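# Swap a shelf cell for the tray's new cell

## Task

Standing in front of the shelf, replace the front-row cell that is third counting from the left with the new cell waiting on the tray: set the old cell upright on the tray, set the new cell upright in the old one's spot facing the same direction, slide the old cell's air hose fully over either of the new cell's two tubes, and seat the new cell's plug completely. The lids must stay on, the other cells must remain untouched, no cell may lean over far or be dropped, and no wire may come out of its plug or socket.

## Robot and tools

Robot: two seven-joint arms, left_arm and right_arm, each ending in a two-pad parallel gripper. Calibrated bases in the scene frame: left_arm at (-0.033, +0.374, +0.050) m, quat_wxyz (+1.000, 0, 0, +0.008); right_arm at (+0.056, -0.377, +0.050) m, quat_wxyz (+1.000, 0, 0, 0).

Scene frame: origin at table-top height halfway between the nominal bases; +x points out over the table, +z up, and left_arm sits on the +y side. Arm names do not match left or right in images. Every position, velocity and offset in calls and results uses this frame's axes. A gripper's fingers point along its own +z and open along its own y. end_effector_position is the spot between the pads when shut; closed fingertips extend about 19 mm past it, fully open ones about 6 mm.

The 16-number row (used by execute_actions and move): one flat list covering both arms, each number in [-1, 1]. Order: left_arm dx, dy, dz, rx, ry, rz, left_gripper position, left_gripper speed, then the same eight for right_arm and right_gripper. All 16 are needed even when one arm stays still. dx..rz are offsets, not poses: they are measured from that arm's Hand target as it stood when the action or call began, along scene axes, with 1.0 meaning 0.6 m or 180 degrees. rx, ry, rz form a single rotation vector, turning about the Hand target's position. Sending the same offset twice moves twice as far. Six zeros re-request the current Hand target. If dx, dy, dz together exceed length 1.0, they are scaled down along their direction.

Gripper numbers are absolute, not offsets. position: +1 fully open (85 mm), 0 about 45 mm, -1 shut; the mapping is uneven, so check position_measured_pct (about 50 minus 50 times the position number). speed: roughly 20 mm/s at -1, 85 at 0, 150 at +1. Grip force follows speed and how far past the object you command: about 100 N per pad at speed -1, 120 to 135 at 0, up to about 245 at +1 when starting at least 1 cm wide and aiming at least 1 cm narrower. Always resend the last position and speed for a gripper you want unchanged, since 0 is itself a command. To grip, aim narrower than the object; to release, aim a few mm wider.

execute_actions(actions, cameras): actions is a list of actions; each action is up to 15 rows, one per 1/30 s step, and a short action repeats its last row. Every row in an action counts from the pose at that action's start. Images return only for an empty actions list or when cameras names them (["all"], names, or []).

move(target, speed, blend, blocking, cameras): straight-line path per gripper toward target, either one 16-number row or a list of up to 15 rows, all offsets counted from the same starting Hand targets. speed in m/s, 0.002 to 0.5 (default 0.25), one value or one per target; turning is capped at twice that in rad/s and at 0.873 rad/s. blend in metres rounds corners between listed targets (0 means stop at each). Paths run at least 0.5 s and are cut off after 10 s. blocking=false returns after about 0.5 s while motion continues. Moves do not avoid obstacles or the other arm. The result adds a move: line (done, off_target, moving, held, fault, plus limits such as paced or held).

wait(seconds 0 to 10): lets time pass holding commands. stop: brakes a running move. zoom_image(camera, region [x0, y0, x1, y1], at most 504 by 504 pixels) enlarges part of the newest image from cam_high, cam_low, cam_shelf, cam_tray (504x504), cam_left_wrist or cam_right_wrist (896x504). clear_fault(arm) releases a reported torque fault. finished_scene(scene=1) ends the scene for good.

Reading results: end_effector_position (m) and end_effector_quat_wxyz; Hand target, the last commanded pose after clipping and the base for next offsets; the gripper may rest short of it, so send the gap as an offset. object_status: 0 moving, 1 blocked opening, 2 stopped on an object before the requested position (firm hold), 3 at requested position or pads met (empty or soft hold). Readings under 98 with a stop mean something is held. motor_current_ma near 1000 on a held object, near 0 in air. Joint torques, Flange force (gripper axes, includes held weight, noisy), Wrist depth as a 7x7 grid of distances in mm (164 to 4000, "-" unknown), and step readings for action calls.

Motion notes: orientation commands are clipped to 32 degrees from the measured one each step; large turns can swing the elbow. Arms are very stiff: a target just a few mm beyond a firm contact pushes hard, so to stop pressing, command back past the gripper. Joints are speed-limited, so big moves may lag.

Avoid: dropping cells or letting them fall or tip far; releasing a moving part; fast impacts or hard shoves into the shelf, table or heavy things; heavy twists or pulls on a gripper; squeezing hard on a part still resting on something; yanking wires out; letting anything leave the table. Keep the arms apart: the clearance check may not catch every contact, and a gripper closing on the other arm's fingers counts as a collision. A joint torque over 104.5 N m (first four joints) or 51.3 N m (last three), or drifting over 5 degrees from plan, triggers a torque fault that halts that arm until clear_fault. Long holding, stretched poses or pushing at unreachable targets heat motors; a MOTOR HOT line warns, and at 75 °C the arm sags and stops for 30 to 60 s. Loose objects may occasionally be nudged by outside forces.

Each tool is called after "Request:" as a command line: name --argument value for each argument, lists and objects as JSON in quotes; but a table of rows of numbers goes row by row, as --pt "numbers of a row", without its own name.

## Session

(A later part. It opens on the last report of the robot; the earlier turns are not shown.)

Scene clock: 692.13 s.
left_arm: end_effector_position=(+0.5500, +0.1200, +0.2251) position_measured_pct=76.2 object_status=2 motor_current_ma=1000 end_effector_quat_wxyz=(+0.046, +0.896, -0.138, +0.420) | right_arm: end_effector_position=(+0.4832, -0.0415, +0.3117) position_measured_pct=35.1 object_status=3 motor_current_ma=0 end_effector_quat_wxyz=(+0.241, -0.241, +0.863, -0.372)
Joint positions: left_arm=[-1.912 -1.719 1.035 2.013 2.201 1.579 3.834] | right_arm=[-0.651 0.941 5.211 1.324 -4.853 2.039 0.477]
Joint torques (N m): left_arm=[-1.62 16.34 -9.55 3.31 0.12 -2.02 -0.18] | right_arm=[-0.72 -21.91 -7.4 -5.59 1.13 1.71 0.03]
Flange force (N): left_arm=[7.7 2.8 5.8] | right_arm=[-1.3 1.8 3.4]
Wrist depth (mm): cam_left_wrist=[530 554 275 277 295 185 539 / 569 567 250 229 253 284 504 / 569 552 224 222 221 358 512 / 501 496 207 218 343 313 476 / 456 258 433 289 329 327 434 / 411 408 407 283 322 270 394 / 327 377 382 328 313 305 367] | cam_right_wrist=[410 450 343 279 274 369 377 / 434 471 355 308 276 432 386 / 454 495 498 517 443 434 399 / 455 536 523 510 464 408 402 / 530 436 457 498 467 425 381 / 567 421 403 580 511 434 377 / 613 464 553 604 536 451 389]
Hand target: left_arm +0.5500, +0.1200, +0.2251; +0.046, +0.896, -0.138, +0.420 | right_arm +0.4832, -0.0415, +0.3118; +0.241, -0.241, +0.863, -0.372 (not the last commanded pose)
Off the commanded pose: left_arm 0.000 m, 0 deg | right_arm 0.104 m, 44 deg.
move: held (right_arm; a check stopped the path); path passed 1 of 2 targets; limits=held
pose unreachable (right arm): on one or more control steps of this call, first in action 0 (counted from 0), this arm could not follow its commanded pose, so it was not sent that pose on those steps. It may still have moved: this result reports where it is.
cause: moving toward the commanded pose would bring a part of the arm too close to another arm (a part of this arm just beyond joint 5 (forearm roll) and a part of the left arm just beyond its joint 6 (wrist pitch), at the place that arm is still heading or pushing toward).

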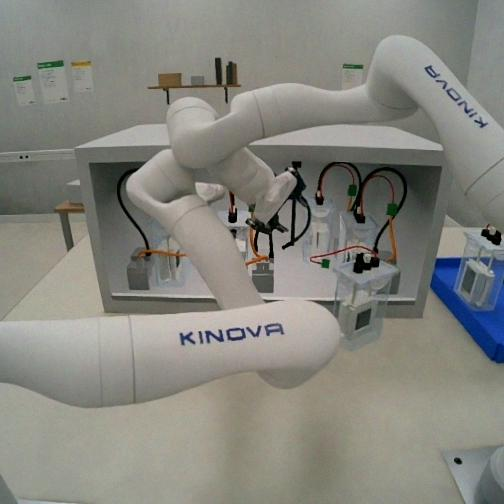

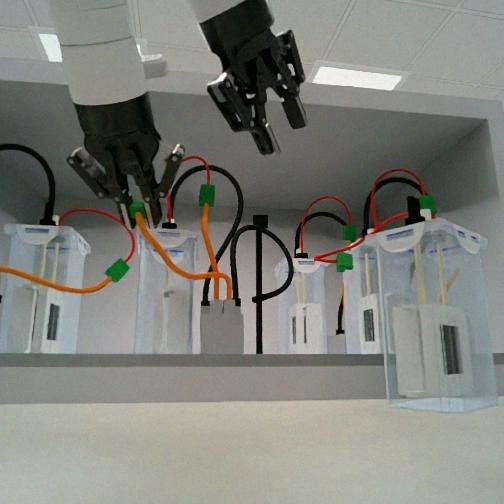

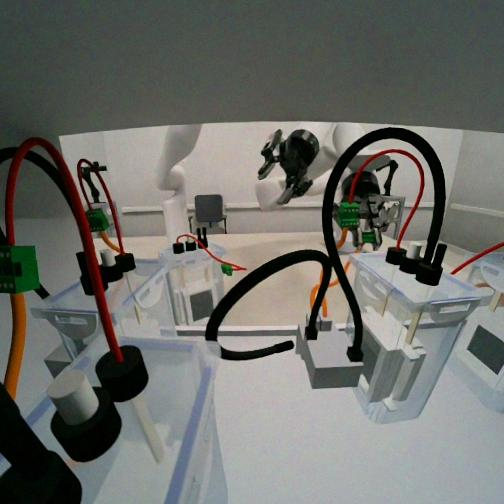

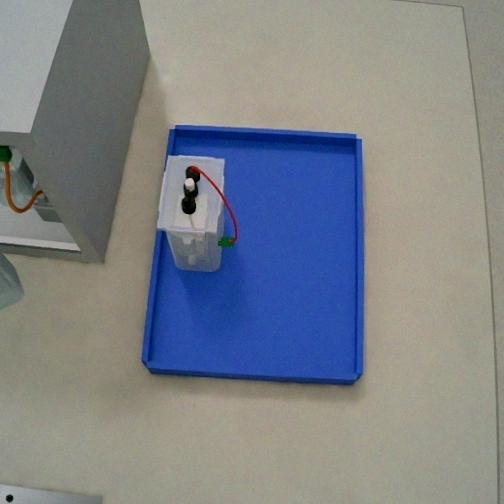

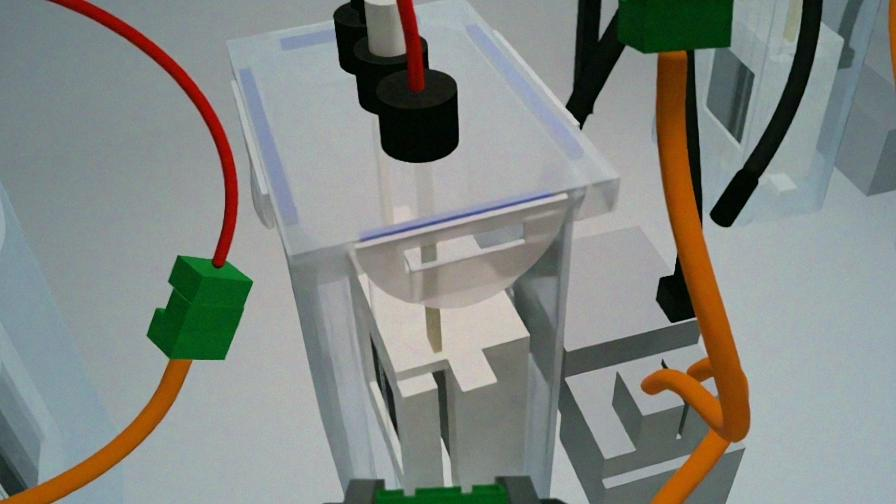

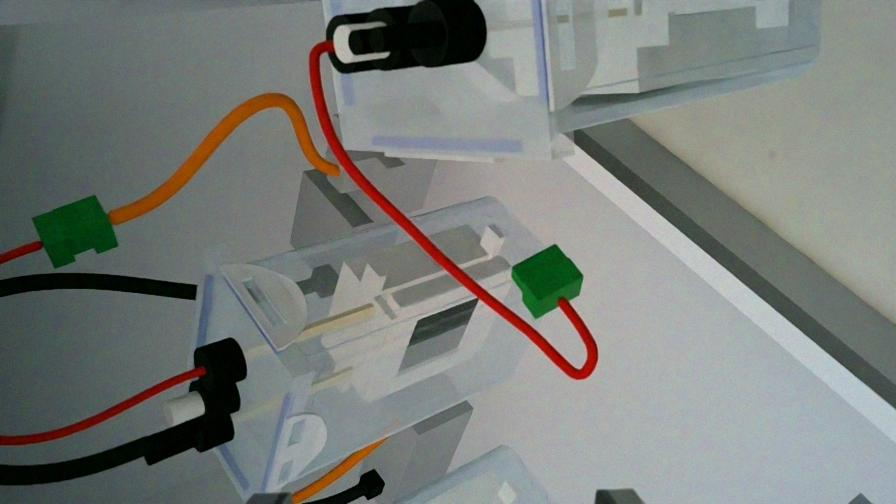

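Request:
zoom_image --camera "cam_right_wrist" --region '[310, 30, 630, 390]'

Scaled by 1.400 from the camera's 896x504 image, which has a finer 1280x720 frame.

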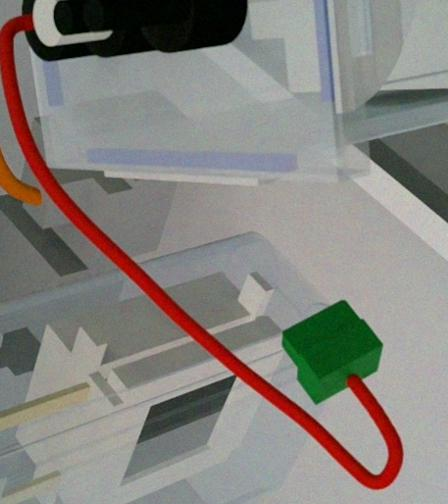

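Request:
move --target '[0,0,0,0,0,0,-0.75,-1,0,-0.067,0.12,0,0,0,0.3,0]' --speed 0.15

Request:
move --target '[0.0335,-0.0183,-0.0015,-0.1214,-0.1903,-0.1865,-0.75,-1,0,0,0,0,0,0,0.3,0]' --speed 0.12 --cameras '["cam_high","cam_left_wrist"]'

Scene clock: 694.27 s.
left_arm: end_effector_position=(+0.5500, +0.1200, +0.2251) position_measured_pct=76.2 object_status=2 motor_current_ma=1000 end_effector_quat_wxyz=(+0.046, +0.896, -0.138, +0.420) | right_arm: end_effector_position=(+0.4832, -0.0817, +0.3838) position_measured_pct=35.1 object_status=3 motor_current_ma=0 end_effector_quat_wxyz=(+0.241, -0.241, +0.863, -0.372)
Joint positions: left_arm=[-1.912 -1.719 1.035 2.013 2.201 1.579 3.834] | right_arm=[-0.559 0.795 5.157 1.36 -4.903 2.07 0.578]
Joint torques (N m): left_arm=[-1.59 16.34 -9.53 3.3 0.12 -2.01 -0.17] | right_arm=[-0.88 -20.11 -7.19 -6.18 1.2 1.51 0.01]
Flange force (N): left_arm=[7.7 2.8 5.8] | right_arm=[-1.9 1.8 3.4]
Wrist depth (mm): cam_left_wrist=[529 555 274 278 295 185 539 / 567 569 250 230 253 284 504 / 569 548 224 222 221 359 511 / 499 495 207 218 344 313 476 / 455 257 431 289 329 326 436 / 412 407 406 283 322 270 394 / 327 378 382 327 314 305 366] | cam_right_wrist=[402 429 472 519 340 297 358 / 387 429 488 542 348 306 395 / 415 459 513 543 390 323 460 / 449 480 540 540 541 496 444 / 455 538 512 427 506 504 448 / 248 591 615 423 595 533 461 / 229 597 480 459 606 546 477]
Hand target: left_arm +0.5500, +0.1200, +0.2251; +0.046, +0.896, -0.138, +0.420 | right_arm +0.4832, -0.0817, +0.3838; +0.241, -0.241, +0.863, -0.372
Off the commanded pose: left_arm 0.000 m, 0 deg | right_arm 0.000 m, 0 deg.
move: done

Scene clock: 698.43 s.
left_arm: end_effector_position=(+0.5701, +0.1090, +0.2242) position_measured_pct=76.2 object_status=2 motor_current_ma=1000 end_effector_quat_wxyz=(+0.285, +0.634, -0.313, +0.647) | right_arm: end_effector_position=(+0.4832, -0.0817, +0.3838) position_measured_pct=35.1 object_status=3 motor_current_ma=0 end_effector_quat_wxyz=(+0.241, -0.241, +0.863, -0.372)
Joint positions: left_arm=[-2.226 -1.949 1.536 1.99 3.545 1.921 3.291] | right_arm=[-0.559 0.795 5.157 1.36 -4.903 2.07 0.578]
Joint torques (N m): left_arm=[-0.17 16.78 -8.04 4.67 2.33 -0.75 -0.09] | right_arm=[-0.7 -20.31 -7.18 -6.2 1.21 1.54 0.03]
Flange force (N): left_arm=[0.2 -3.5 3.3] | right_arm=[-2.2 2.4 3.2]
Wrist depth (mm): cam_left_wrist=[458 294 449 510 565 555 552 / 529 589 676 752 700 612 569 / 528 529 691 613 695 628 558 / 529 548 684 239 702 619 555 / 516 546 499 501 495 458 575 / 249 226 319 622 700 628 577 / 197 192 215 400 725 490 514] | cam_right_wrist=[403 430 472 518 341 296 357 / 388 428 489 539 348 305 394 / 413 459 516 559 389 323 462 / 447 481 537 542 539 498 443 / 456 539 589 428 505 503 450 / 249 594 612 422 596 537 461 / 229 600 480 459 609 543 475]
Hand target: left_arm +0.5701, +0.1090, +0.2242; +0.285, +0.634, -0.313, +0.647 | right_arm +0.4832, -0.0817, +0.3838; +0.241, -0.241, +0.863, -0.372
Off the commanded pose: left_arm 0.000 m, 0 deg | right_arm 0.000 m, 0 deg.
move: done
Images, in order (width x height): cam_high 504x504, cam_left_wrist 896x504.

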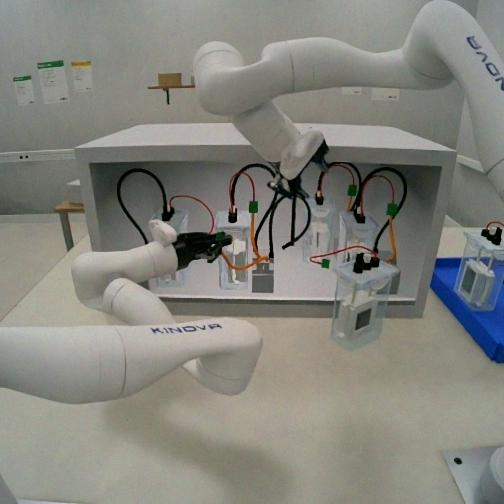

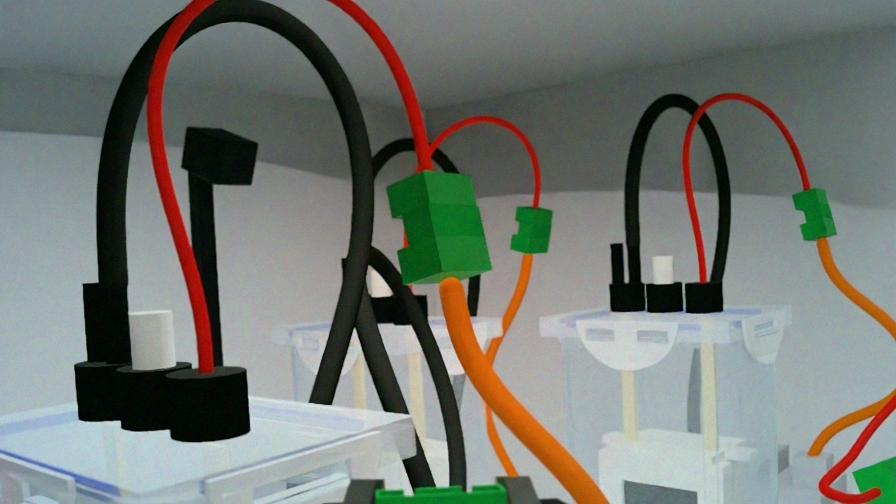

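Request:
move --pt "0 0 0 0 0 0 -0.75 -1 0.05 0.04 -0.14 -0.1095 -0.0293 -0.0337 0.3 0" --pt "0 0 0 0 0 0 -0.75 -1 0.055 0.045 -0.27 -0.219 -0.0586 -0.0674 0.3 0" --speed 0.12 --blend 0.03 --cameras '["all"]'

Scene clock: 702.60 s.
left_arm: end_effector_position=(+0.5701, +0.1090, +0.2242) position_measured_pct=76.2 object_status=2 motor_current_ma=1000 end_effector_quat_wxyz=(+0.285, +0.634, -0.313, +0.647) | right_arm: end_effector_position=(+0.5151, -0.0558, +0.2495) position_measured_pct=35.1 object_status=3 motor_current_ma=0 end_effector_quat_wxyz=(+0.196, -0.196, +0.722, -0.634)
Joint positions: left_arm=[-2.226 -1.949 1.536 1.99 3.545 1.921 3.291] | right_arm=[-1.018 1.252 5.97 0.958 -4.943 2.095 0.731]
Joint torques (N m): left_arm=[-0.21 16.72 -8.02 4.71 2.31 -0.77 -0.09] | right_arm=[-0.86 -25.49 -2.6 -5.93 1.33 2.11 0.04]
Flange force (N): left_arm=[0.2 -3.5 3.4] | right_arm=[-2.8 0.5 2.0]
Wrist depth (mm): cam_left_wrist=[458 294 449 510 564 555 547 / 529 590 675 757 702 616 578 / 530 532 687 612 699 627 570 / 527 548 687 238 702 623 561 / 517 543 500 501 495 456 574 / 250 225 319 620 700 624 580 / 197 191 215 401 728 491 514] | cam_right_wrist=[2195 2240 2302 469 232 208 256 / 433 443 449 459 253 208 276 / 430 463 472 472 258 209 370 / 425 488 489 510 479 436 395 / 420 517 530 525 485 451 397 / 413 562 572 383 394 232 388 / 408 563 599 381 428 407 403]
Hand target: left_arm +0.5701, +0.1090, +0.2242; +0.285, +0.634, -0.313, +0.647 | right_arm +0.5150, -0.0558, +0.2495; +0.196, -0.196, +0.722, -0.634 (not the last commanded pose)
Off the commanded pose: left_arm 0.000 m, 0 deg | right_arm 0.028 m, 8 deg.
led back after a hold (right arm): the arm was led back toward your command in small steps, so it may still be short of it.
move: held (right_arm; a check stopped the path); path passed 1 of 2 targets; limits=held
pose unreachable (right arm): on one or more control steps of this call, first in action 0 (counted from 0), this arm could not follow its commanded pose, so it was not sent that pose on those steps. It may still have moved: this result reports where it is.
cause: moving toward the commanded pose would bring a part of the arm too close to another arm (a part of this arm just beyond joint 5 (forearm roll) and a part of the left arm just beyond its joint 4 (elbow), at the place that arm is still heading or pushing toward).

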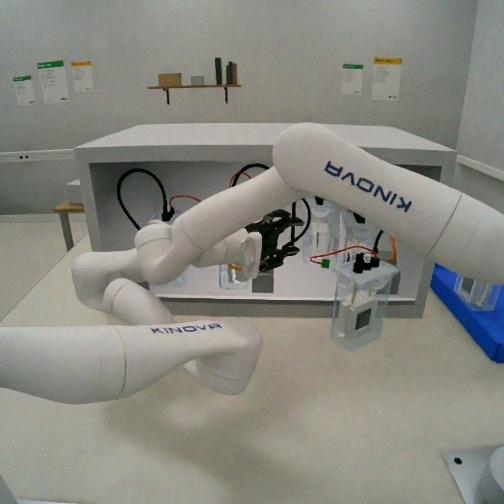

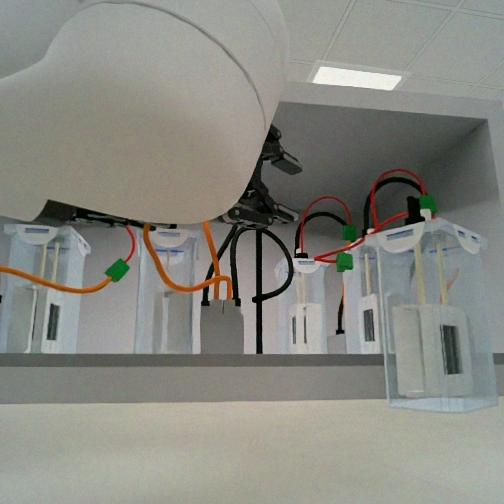

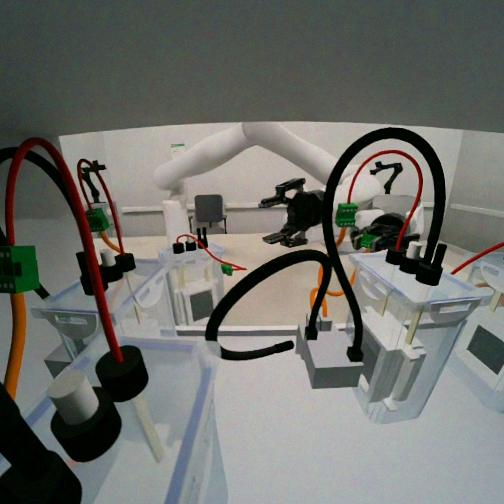

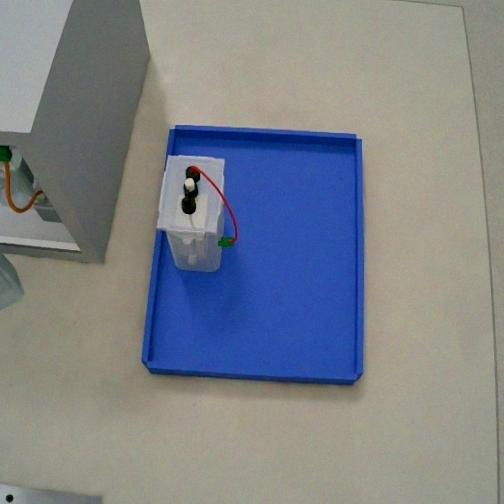

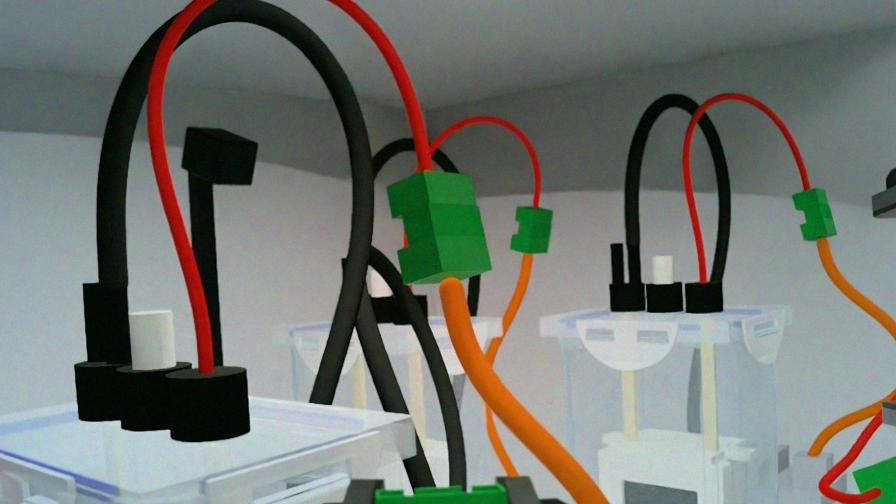

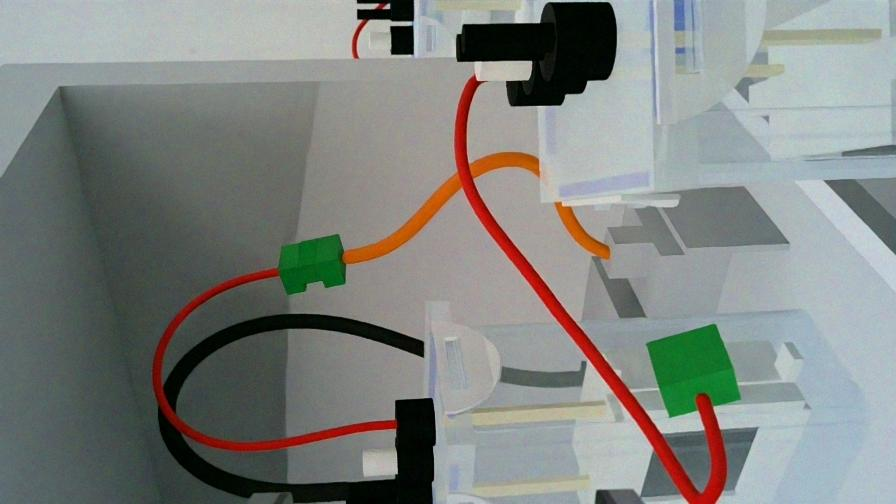

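Request:
zoom_image --camera "cam_right_wrist" --region '[590, 304, 790, 504]'

Request:
zoom_image --camera "cam_shelf" --region '[190, 230, 270, 310]'

Request:
zoom_image --camera "cam_low" --region '[300, 210, 420, 330]'

Scaled by 2.520 from the camera's 896x504 image, which has a finer 1280x720 frame.

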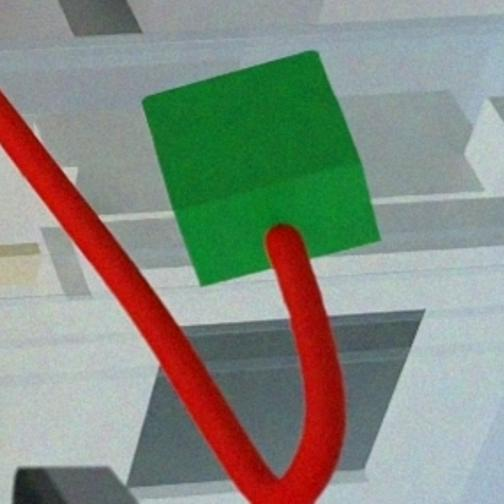

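Scaled by 6.300 from the camera's 504x504 image, which has a finer 720x720 frame.

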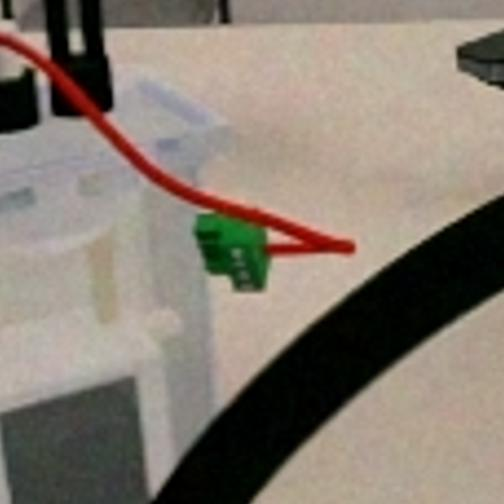

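Scaled by 4.200 from the camera's 504x504 image, which has a finer 720x720 frame.

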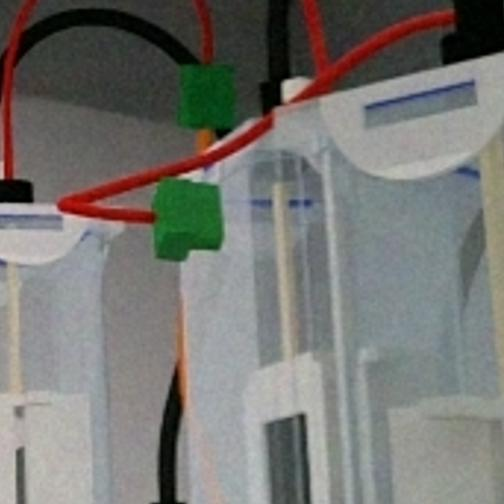

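Request:
move --pt "0 0 0 0 0 0 -0.75 -1 -0.145 -0.06 -0.05 -0.2964 0.4162 0.0287 0.3 0" --pt "0 0 0 0 0 0 -0.75 -1 -0.145 -0.117 -0.1925 -0.2964 0.4162 0.0287 0.3 0" --speed 0.12 --blend 0.02 --cameras '["cam_high","cam_low","cam_right_wrist"]'

Scene clock: 713.40 s.
left_arm: end_effector_position=(+0.5701, +0.1090, +0.2242) position_measured_pct=76.2 object_status=2 motor_current_ma=1000 end_effector_quat_wxyz=(+0.285, +0.634, -0.313, +0.647) | right_arm: end_effector_position=(+0.5039, -0.0604, +0.2457) position_measured_pct=35.1 object_status=3 motor_current_ma=0 end_effector_quat_wxyz=(+0.127, -0.264, +0.696, -0.656)
Joint positions: left_arm=[-2.226 -1.949 1.536 1.99 3.545 1.921 3.291] | right_arm=[-1.033 1.25 5.994 0.989 -4.984 2.097 0.9]
Joint torques (N m): left_arm=[-0.21 16.75 -8.05 4.72 2.32 -0.78 -0.1] | right_arm=[-0.74 -25.74 -2.46 -5.82 1.3 2.29 0.04]
Flange force (N): left_arm=[0.1 -3.5 3.3] | right_arm=[-3.5 0.8 1.7]
Wrist depth (mm): cam_left_wrist=[458 294 449 510 565 556 549 / 532 590 671 754 700 616 565 / 527 533 686 608 703 629 563 / 526 546 686 238 702 618 560 / 517 546 500 499 497 456 573 / 249 225 319 623 699 623 575 / 197 191 215 401 722 491 516] | cam_right_wrist=[450 2286 2318 651 315 231 471 / 380 450 451 458 236 223 209 / 377 477 477 469 292 219 269 / 397 498 492 489 299 213 285 / 417 527 527 525 526 433 403 / 440 564 574 385 471 446 400 / 466 614 409 378 401 233 386]
Hand target: left_arm +0.5701, +0.1090, +0.2242; +0.285, +0.634, -0.313, +0.647 | right_arm +0.5040, -0.0604, +0.2457; +0.127, -0.264, +0.696, -0.656 (not the last commanded pose)
Off the commanded pose: left_arm 0.000 m, 0 deg | right_arm 0.150 m, 80 deg.
move: held (right_arm; a check stopped the path); path passed 0 of 2 targets; limits=held
pose unreachable (right arm): on one or more control steps of this call, first in action 0 (counted from 0), this arm could not follow its commanded pose, so it was not sent that pose on those steps. It may still have moved: this result reports where it is.
cause: moving toward the commanded pose would bring a part of the arm too close to another arm (a part of this arm just beyond joint 5 (forearm roll) and a part of the left arm just beyond its joint 4 (elbow), at the place that arm is still heading or pushing toward).
Images, in order (width x height): cam_high 504x504, cam_low 504x504, cam_right_wrist 896x504.

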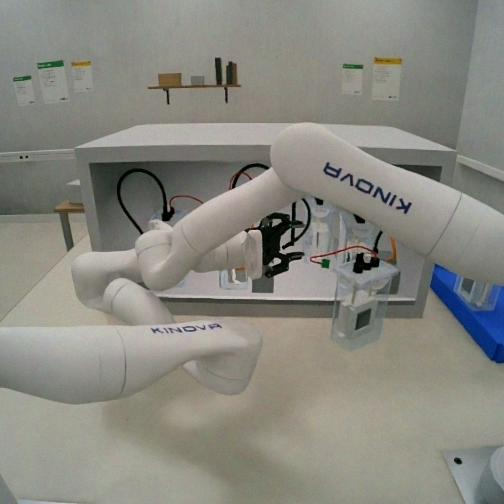

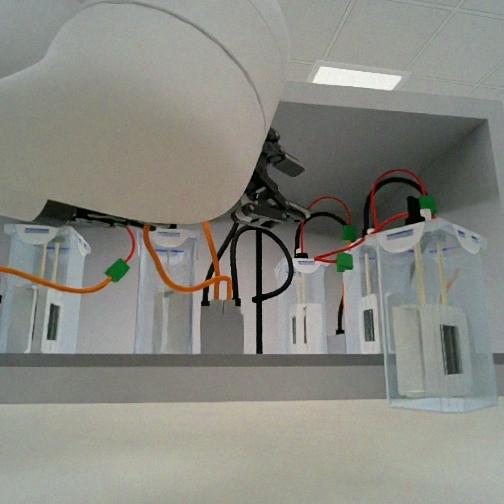

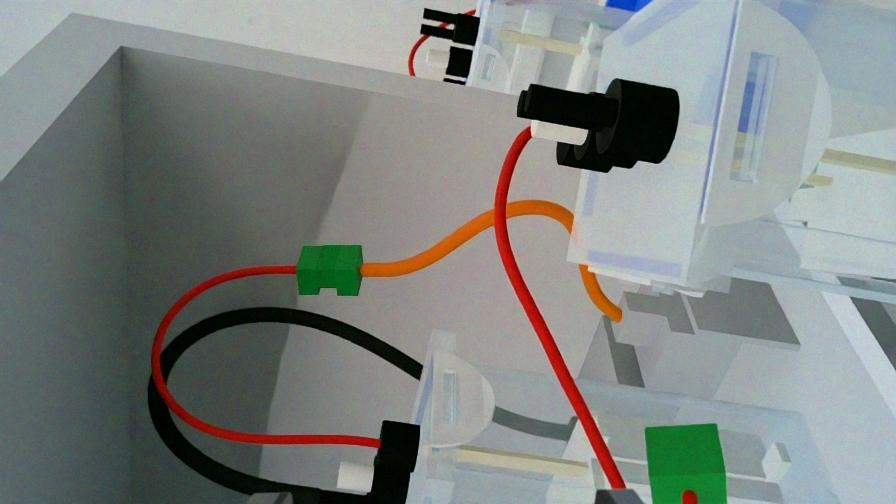

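Request:
move --pt "0 0 0 0 0 0 -0.75 -1 0 -0.0167 0.19 0.2458 -0.2068 -0.2159 0.3 0" --pt "0 0 0 0 0 0 -0.75 -1 0.035 -0.0833 0.14 0.4917 -0.4135 -0.4318 0.3 0" --speed 0.12 --blend 0.02 --cameras '["cam_high","cam_low","cam_right_wrist"]'

Scene clock: 726.00 s.
left_arm: end_effector_position=(+0.5701, +0.1090, +0.2242) position_measured_pct=76.2 object_status=2 motor_current_ma=1000 end_effector_quat_wxyz=(+0.285, +0.634, -0.313, +0.647) | right_arm: end_effector_position=(+0.5242, -0.1089, +0.3308) position_measured_pct=35.1 object_status=3 motor_current_ma=0 end_effector_quat_wxyz=(+0.208, +0.665, +0.717, -0.027)
Joint positions: left_arm=[-2.226 -1.949 1.536 1.99 3.545 1.921 3.291] | right_arm=[-1.216 0.672 7.085 1.262 -6.33 1.31 -0.466]
Joint torques (N m): left_arm=[-0.18 16.8 -8.06 4.68 2.33 -0.77 -0.09] | right_arm=[56.86 -29.73 44.01 -21.94 21.63 -15.95 -2.61]
Flange force (N): left_arm=[0.1 -3.5 3.2] | right_arm=[52.4 -115.0 -21.3]
Wrist depth (mm): cam_left_wrist=[459 294 450 510 564 555 291 / 530 590 673 759 700 616 558 / 530 533 691 611 702 627 561 / 527 545 685 238 703 622 554 / 516 546 499 500 494 457 573 / 249 225 320 624 702 620 577 / 197 191 215 400 729 492 516] | cam_right_wrist=[400 413 427 406 413 351 312 / 410 424 439 416 430 447 462 / 423 436 451 430 444 462 478 / 438 447 468 439 459 478 489 / 447 399 476 447 476 494 484 / 459 284 454 473 486 509 500 / 277 283 297 487 440 449 489]
Hand target: left_arm +0.5701, +0.1090, +0.2242; +0.285, +0.634, -0.313, +0.647 | right_arm +0.5242, -0.1089, +0.3308; +0.208, +0.665, +0.717, -0.027 (not the last commanded pose)
Off the commanded pose: left_arm 0.000 m, 0 deg | right_arm 0.002 m, 2 deg.
TORQUE WARNING: the torque sensor of joint 1 (waist) of the right arm reached its warning level (56.7 N m). A warning alone does not stop the arm.
move: done (path cut at 10 s); path passed 1 of 2 targets
Images, in order (width x height): cam_high 504x504, cam_low 504x504, cam_right_wrist 896x504.

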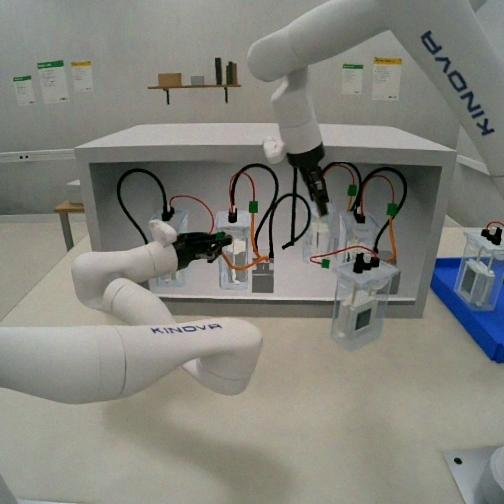

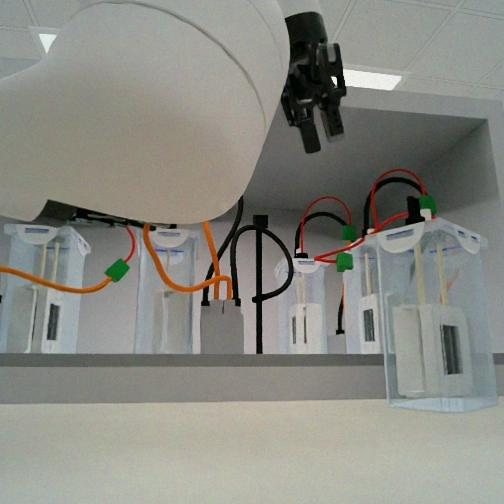

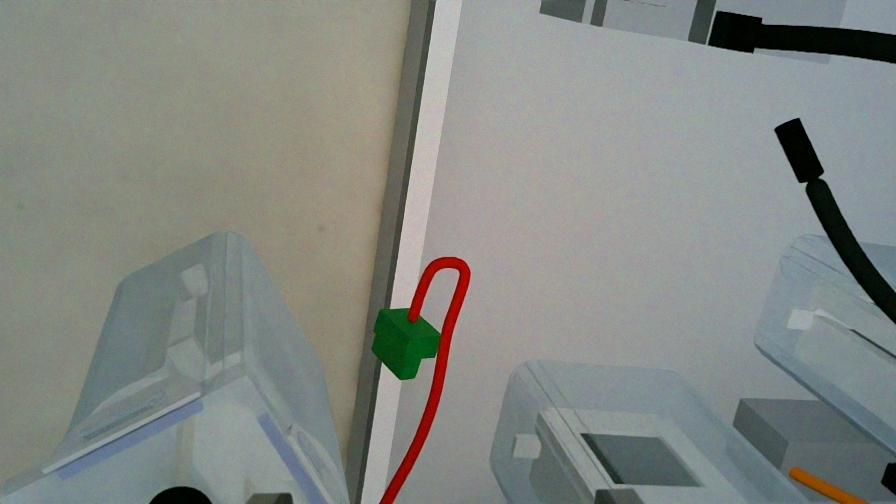

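Request:
move --target '[0,0,0,0,0,0,-0.75,-1,-0.1,0,0,0,0,0,0.3,0]' --speed 0.05

Scene clock: 727.67 s.
left_arm: end_effector_position=(+0.5701, +0.1090, +0.2242) position_measured_pct=76.2 object_status=2 motor_current_ma=1000 end_effector_quat_wxyz=(+0.285, +0.634, -0.313, +0.647) | right_arm: end_effector_position=(+0.4642, -0.1089, +0.3308) position_measured_pct=35.1 object_status=3 motor_current_ma=0 end_effector_quat_wxyz=(+0.208, +0.665, +0.717, -0.027)
Joint positions: left_arm=[-2.226 -1.949 1.536 1.99 3.545 1.921 3.291] | right_arm=[-1.381 0.58 7.122 1.43 -6.281 1.273 -0.563]
Joint torques (N m): left_arm=[-0.19 16.74 -8.04 4.69 2.32 -0.77 -0.11] | right_arm=[-0.67 -16.68 1 -8.72 0.78 -0.09 -0.02]
Flange force (N): left_arm=[0.2 -3.5 3.3] | right_arm=[-1.9 -1.3 1.8]
Wrist depth (mm): cam_left_wrist=[458 294 451 506 563 552 548 / 530 590 671 755 699 616 569 / 530 533 684 609 701 628 563 / 527 545 686 238 703 624 554 / 517 543 501 501 494 457 574 / 249 226 320 621 699 628 575 / 196 191 215 401 727 492 514] | cam_right_wrist=[401 414 430 445 423 436 369 / 413 426 442 455 435 455 468 / 425 439 456 469 451 470 488 / 441 453 465 478 459 484 505 / 451 468 400 490 326 504 521 / 465 480 294 465 493 490 525 / 479 292 297 312 508 426 460]
Hand target: left_arm +0.5701, +0.1090, +0.2242; +0.285, +0.634, -0.313, +0.647 | right_arm +0.4642, -0.1089, +0.3308; +0.208, +0.665, +0.717, -0.027
Off the commanded pose: left_arm 0.000 m, 0 deg | right_arm 0.000 m, 0 deg.
move: done

Request:
move --pt "0 0 0 0 0 0 -0.75 -1 0 0 -0.1163 0 -0.0333 0 0.3 0" --pt "0 0 0 0 0 0 -0.75 -1 0.078 -0.0035 -0.1163 0 -0.0333 0 0.3 0" --speed 0.08 --cameras '["cam_shelf","cam_low","cam_right_wrist"]'

Scene clock: 731.13 s.
left_arm: end_effector_position=(+0.5701, +0.1090, +0.2242) position_measured_pct=76.2 object_status=2 motor_current_ma=1000 end_effector_quat_wxyz=(+0.285, +0.634, -0.313, +0.647) | right_arm: end_effector_position=(+0.5110, -0.1110, +0.2610) position_measured_pct=35.1 object_status=3 motor_current_ma=0 end_effector_quat_wxyz=(+0.245, +0.665, +0.705, +0.008)
Joint positions: left_arm=[-2.226 -1.949 1.536 1.99 3.545 1.921 3.291] | right_arm=[-1.337 0.696 7.105 1.536 -6.284 0.993 -0.612]
Joint torques (N m): left_arm=[-0.15 16.75 -8.02 4.74 2.31 -0.76 -0.08] | right_arm=[-0.73 -17.93 1.86 -8 0.81 -0.28 -0.03]
Flange force (N): left_arm=[0.2 -3.7 3.4] | right_arm=[-2.1 -1.9 0.9]
Wrist depth (mm): cam_left_wrist=[460 294 450 510 565 557 270 / 530 591 675 756 699 612 283 / 529 536 690 614 703 627 504 / 527 544 683 239 706 623 553 / 519 543 500 499 494 457 573 / 249 225 319 617 698 627 574 / 197 191 215 400 725 489 514] | cam_right_wrist=[332 348 365 346 362 383 278 / 342 359 376 356 377 397 421 / 352 370 385 369 389 415 432 / 360 381 396 381 405 431 454 / 369 380 408 386 423 448 447 / 372 320 419 243 435 468 482 / 301 289 405 420 409 430 456]
Hand target: left_arm +0.5701, +0.1090, +0.2242; +0.285, +0.634, -0.313, +0.647 | right_arm +0.5110, -0.1110, +0.2610; +0.245, +0.665, +0.705, +0.008
Off the commanded pose: left_arm 0.000 m, 0 deg | right_arm 0.000 m, 0 deg.
move: done
Images, in order (width x height): cam_low 504x504, cam_shelf 504x504, cam_right_wrist 896x504.

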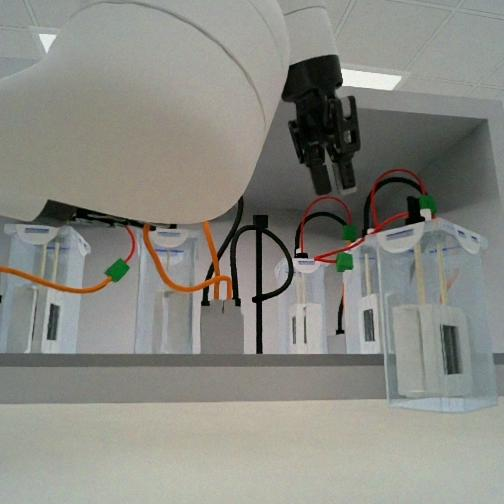

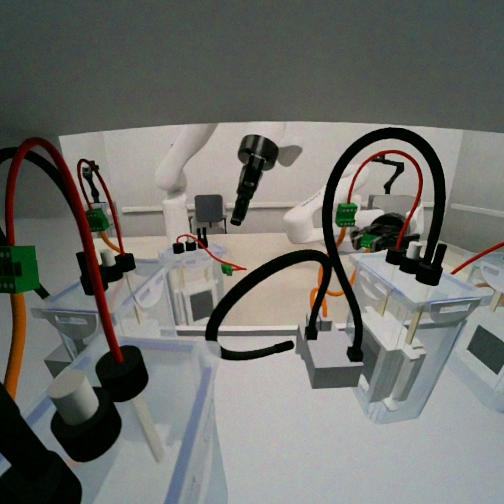

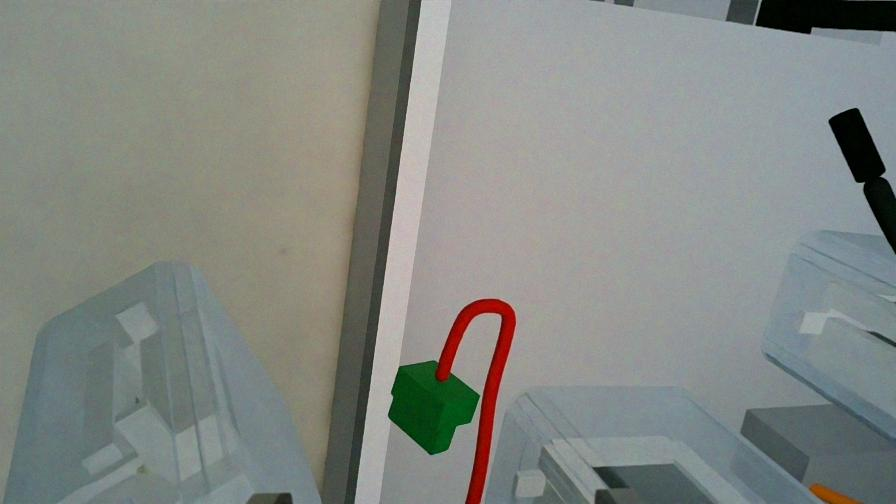

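Request:
move --target '[0,0,0,0,0,0,-0.75,-1,0.0633,-0.045,-0.15,0,0,0,0.3,0]' --speed 0.05 --cameras '["cam_shelf","cam_low","cam_right_wrist"]'

Scene clock: 734.07 s.
left_arm: end_effector_position=(+0.5701, +0.1090, +0.2242) position_measured_pct=76.2 object_status=2 motor_current_ma=1000 end_effector_quat_wxyz=(+0.285, +0.634, -0.313, +0.647) | right_arm: end_effector_position=(+0.5491, -0.1378, +0.1712) position_measured_pct=35.1 object_status=3 motor_current_ma=0 end_effector_quat_wxyz=(+0.245, +0.665, +0.705, +0.008)
Joint positions: left_arm=[-2.226 -1.949 1.536 1.99 3.545 1.921 3.291] | right_arm=[-1.2 0.834 7.029 1.607 -6.34 0.758 -0.574]
Joint torques (N m): left_arm=[-0.19 16.77 -8.05 4.71 2.3 -0.76 -0.11] | right_arm=[18.88 25.92 -7.12 23.26 -1.36 -0.49 -0.47]
Flange force (N): left_arm=[0.1 -3.5 3.3] | right_arm=[-1.9 28.1 -115.4]
Wrist depth (mm): cam_left_wrist=[457 295 449 510 562 556 560 / 532 588 672 763 698 614 566 / 528 533 684 607 700 628 225 / 527 548 683 238 704 631 299 / 515 544 498 498 496 439 296 / 249 225 320 623 700 637 330 / 196 191 215 399 728 490 336] | cam_right_wrist=[256 270 276 258 273 290 310 / 263 276 283 265 281 300 321 / 271 284 286 273 291 310 332 / 278 292 283 283 302 322 346 / 285 300 282 290 312 335 359 / 264 309 300 302 318 346 371 / 227 319 299 311 335 362 386]
Hand target: left_arm +0.5701, +0.1090, +0.2242; +0.285, +0.634, -0.313, +0.647 | right_arm +0.5490, -0.1380, +0.1710; +0.245, +0.665, +0.705, +0.008
Off the commanded pose: left_arm 0.000 m, 0 deg | right_arm 0.000 m, 0 deg.
move: done
Images, in order (width x height): cam_low 504x504, cam_shelf 504x504, cam_right_wrist 896x504.

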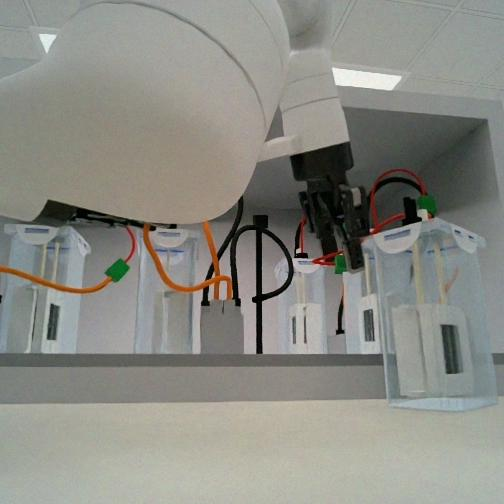

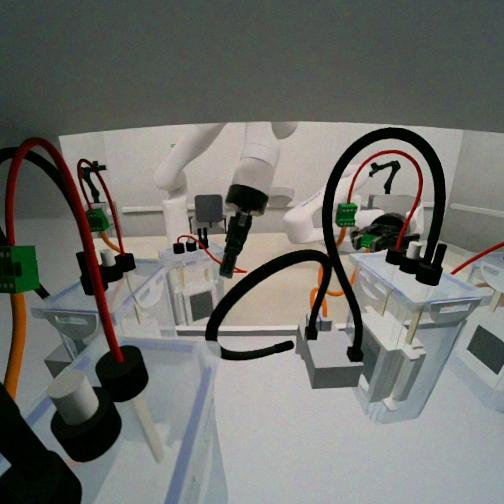

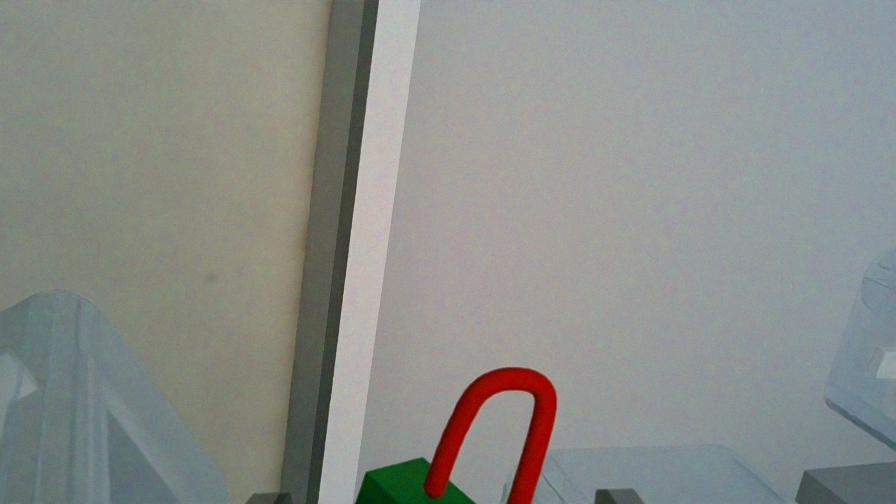

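Request:
move --target '[0,0,0,0,0,0,-0.75,-1,-0.02,0.016,0.05,0,0,0,0.3,0]' --speed 0.05 --cameras '["cam_high","cam_shelf"]'

Scene clock: 735.77 s.
left_arm: end_effector_position=(+0.5701, +0.1090, +0.2242) position_measured_pct=76.2 object_status=2 motor_current_ma=1000 end_effector_quat_wxyz=(+0.285, +0.634, -0.313, +0.647) | right_arm: end_effector_position=(+0.5370, -0.1284, +0.2010) position_measured_pct=35.1 object_status=3 motor_current_ma=0 end_effector_quat_wxyz=(+0.245, +0.665, +0.705, +0.008)
Joint positions: left_arm=[-2.226 -1.949 1.536 1.99 3.545 1.921 3.291] | right_arm=[-1.246 0.786 7.056 1.589 -6.323 0.834 -0.586]
Joint torques (N m): left_arm=[-0.19 16.79 -8.03 4.7 2.3 -0.77 -0.11] | right_arm=[-0.73 -18.9 2.23 -7.15 0.66 -0.32 -0.03]
Flange force (N): left_arm=[0.1 -3.5 3.3] | right_arm=[-1.8 -1.6 0.2]
Wrist depth (mm): cam_left_wrist=[456 294 450 510 563 553 473 / 529 588 677 755 699 614 588 / 529 532 686 609 699 640 294 / 527 546 686 238 708 642 304 / 516 544 496 500 494 453 311 / 249 226 321 622 698 624 548 / 197 191 215 401 729 492 516] | cam_right_wrist=[279 293 305 280 299 317 337 / 286 300 311 291 309 329 350 / 293 308 319 300 319 338 364 / 302 318 329 310 330 351 379 / 307 328 334 319 342 365 389 / 281 335 346 329 356 380 405 / 237 272 323 174 363 393 402]
Hand target: left_arm +0.5701, +0.1090, +0.2242; +0.285, +0.634, -0.313, +0.647 | right_arm +0.5370, -0.1284, +0.2010; +0.245, +0.665, +0.705, +0.008
Off the commanded pose: left_arm 0.000 m, 0 deg | right_arm 0.000 m, 0 deg.
move: done
Images, in order (width x height): cam_high 504x504, cam_shelf 504x504.

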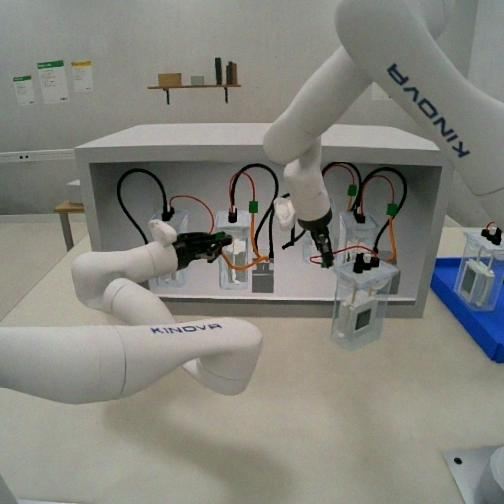

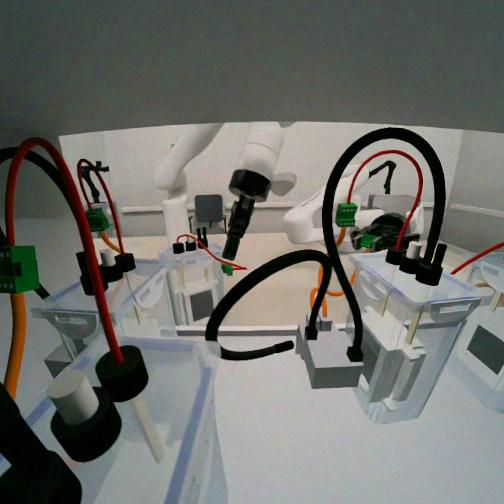

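Request:
wait --seconds 0.1 --cameras '["cam_right_wrist","cam_low","cam_left_wrist"]'

Request:
zoom_image --camera "cam_low" --region '[270, 150, 450, 330]'

Request:
zoom_image --camera "cam_right_wrist" --region '[200, 254, 700, 504]'

Scene clock: 736.53 s.
left_arm: end_effector_position=(+0.5701, +0.1090, +0.2242) position_measured_pct=76.2 object_status=2 motor_current_ma=1000 end_effector_quat_wxyz=(+0.285, +0.634, -0.313, +0.647) | right_arm: end_effector_position=(+0.5370, -0.1284, +0.2010) position_measured_pct=35.1 object_status=3 motor_current_ma=0 end_effector_quat_wxyz=(+0.245, +0.665, +0.705, +0.008)
Joint positions: left_arm=[-2.226 -1.949 1.536 1.99 3.545 1.921 3.291] | right_arm=[-1.246 0.786 7.056 1.589 -6.323 0.834 -0.586]
Joint torques (N m): left_arm=[-0.17 16.74 -8.03 4.74 2.33 -0.77 -0.09] | right_arm=[-0.74 -18.91 2.24 -7.16 0.66 -0.29 -0.03]
Flange force (N): left_arm=[0.2 -3.7 3.4] | right_arm=[-1.8 -1.7 0.3]
Wrist depth (mm): cam_left_wrist=[458 294 450 509 566 555 474 / 527 590 673 759 699 619 584 / 526 532 693 613 700 637 294 / 527 546 684 239 703 643 304 / 514 542 499 502 496 454 311 / 249 225 320 623 703 631 548 / 196 191 214 401 729 492 516] | cam_right_wrist=[279 292 304 279 299 317 338 / 287 300 311 291 310 328 351 / 294 308 320 299 318 338 363 / 302 317 329 310 330 351 379 / 308 328 335 320 342 366 388 / 281 335 346 330 353 381 406 / 237 272 323 174 367 393 403]
Hand target: left_arm +0.5701, +0.1090, +0.2242; +0.285, +0.634, -0.313, +0.647 | right_arm +0.5370, -0.1284, +0.2010; +0.245, +0.665, +0.705, +0.008
Tool commands: left_gripper/position=-0.75 left_gripper/speed=-1.0 right_gripper/position=+0.3 right_gripper/speed=+0.0
Off the commanded pose: left_arm 0.000 m, 0 deg | right_arm 0.000 m, 0 deg.
wait: 0.10 s; at rest from the start
Images, in order (width x height): cam_low 504x504, cam_left_wrist 896x504, cam_right_wrist 896x504.

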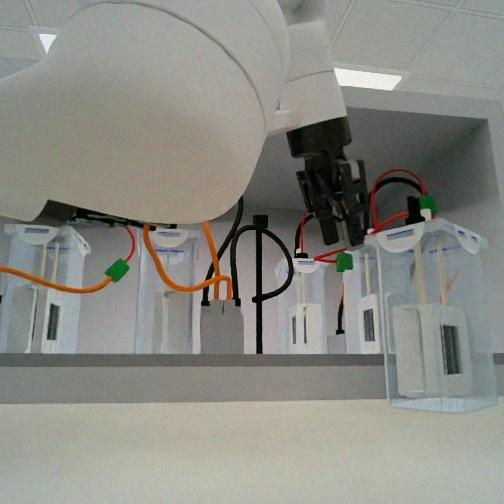

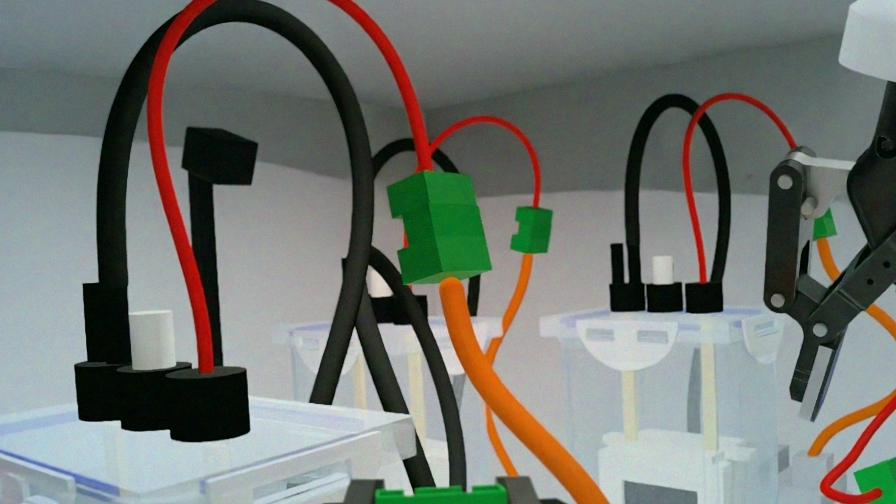

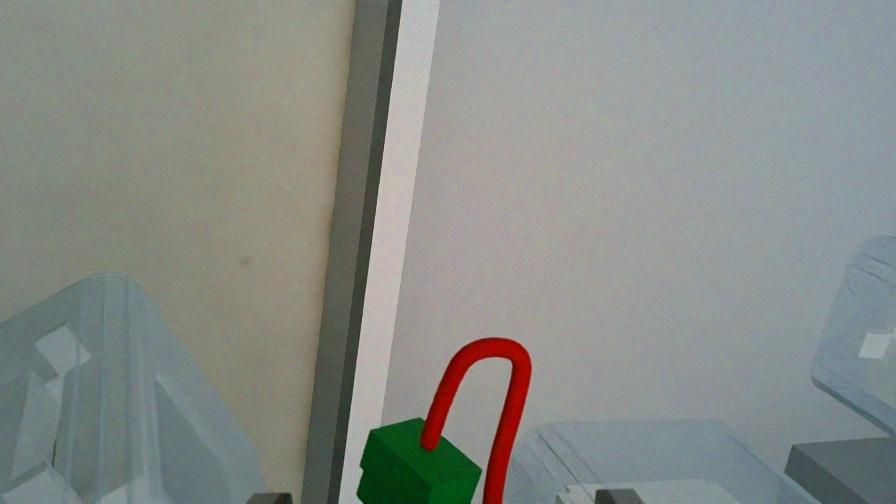

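Scaled by 2.800 from the camera's 504x504 image, which has a finer 720x720 frame.

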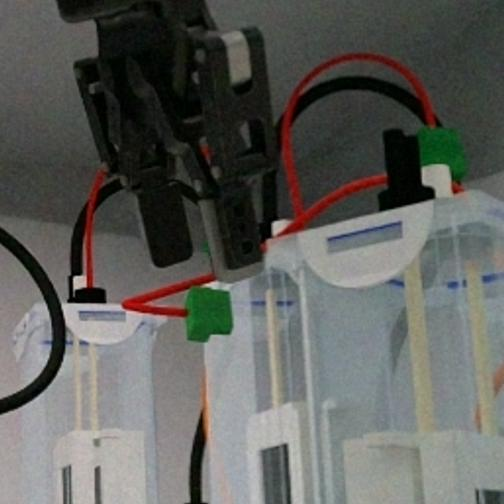

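Scaled by 1.008 from the camera's 896x504 image, which has a finer 1280x720 frame.

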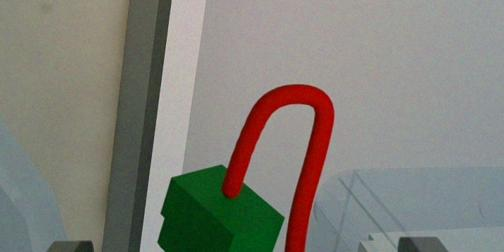

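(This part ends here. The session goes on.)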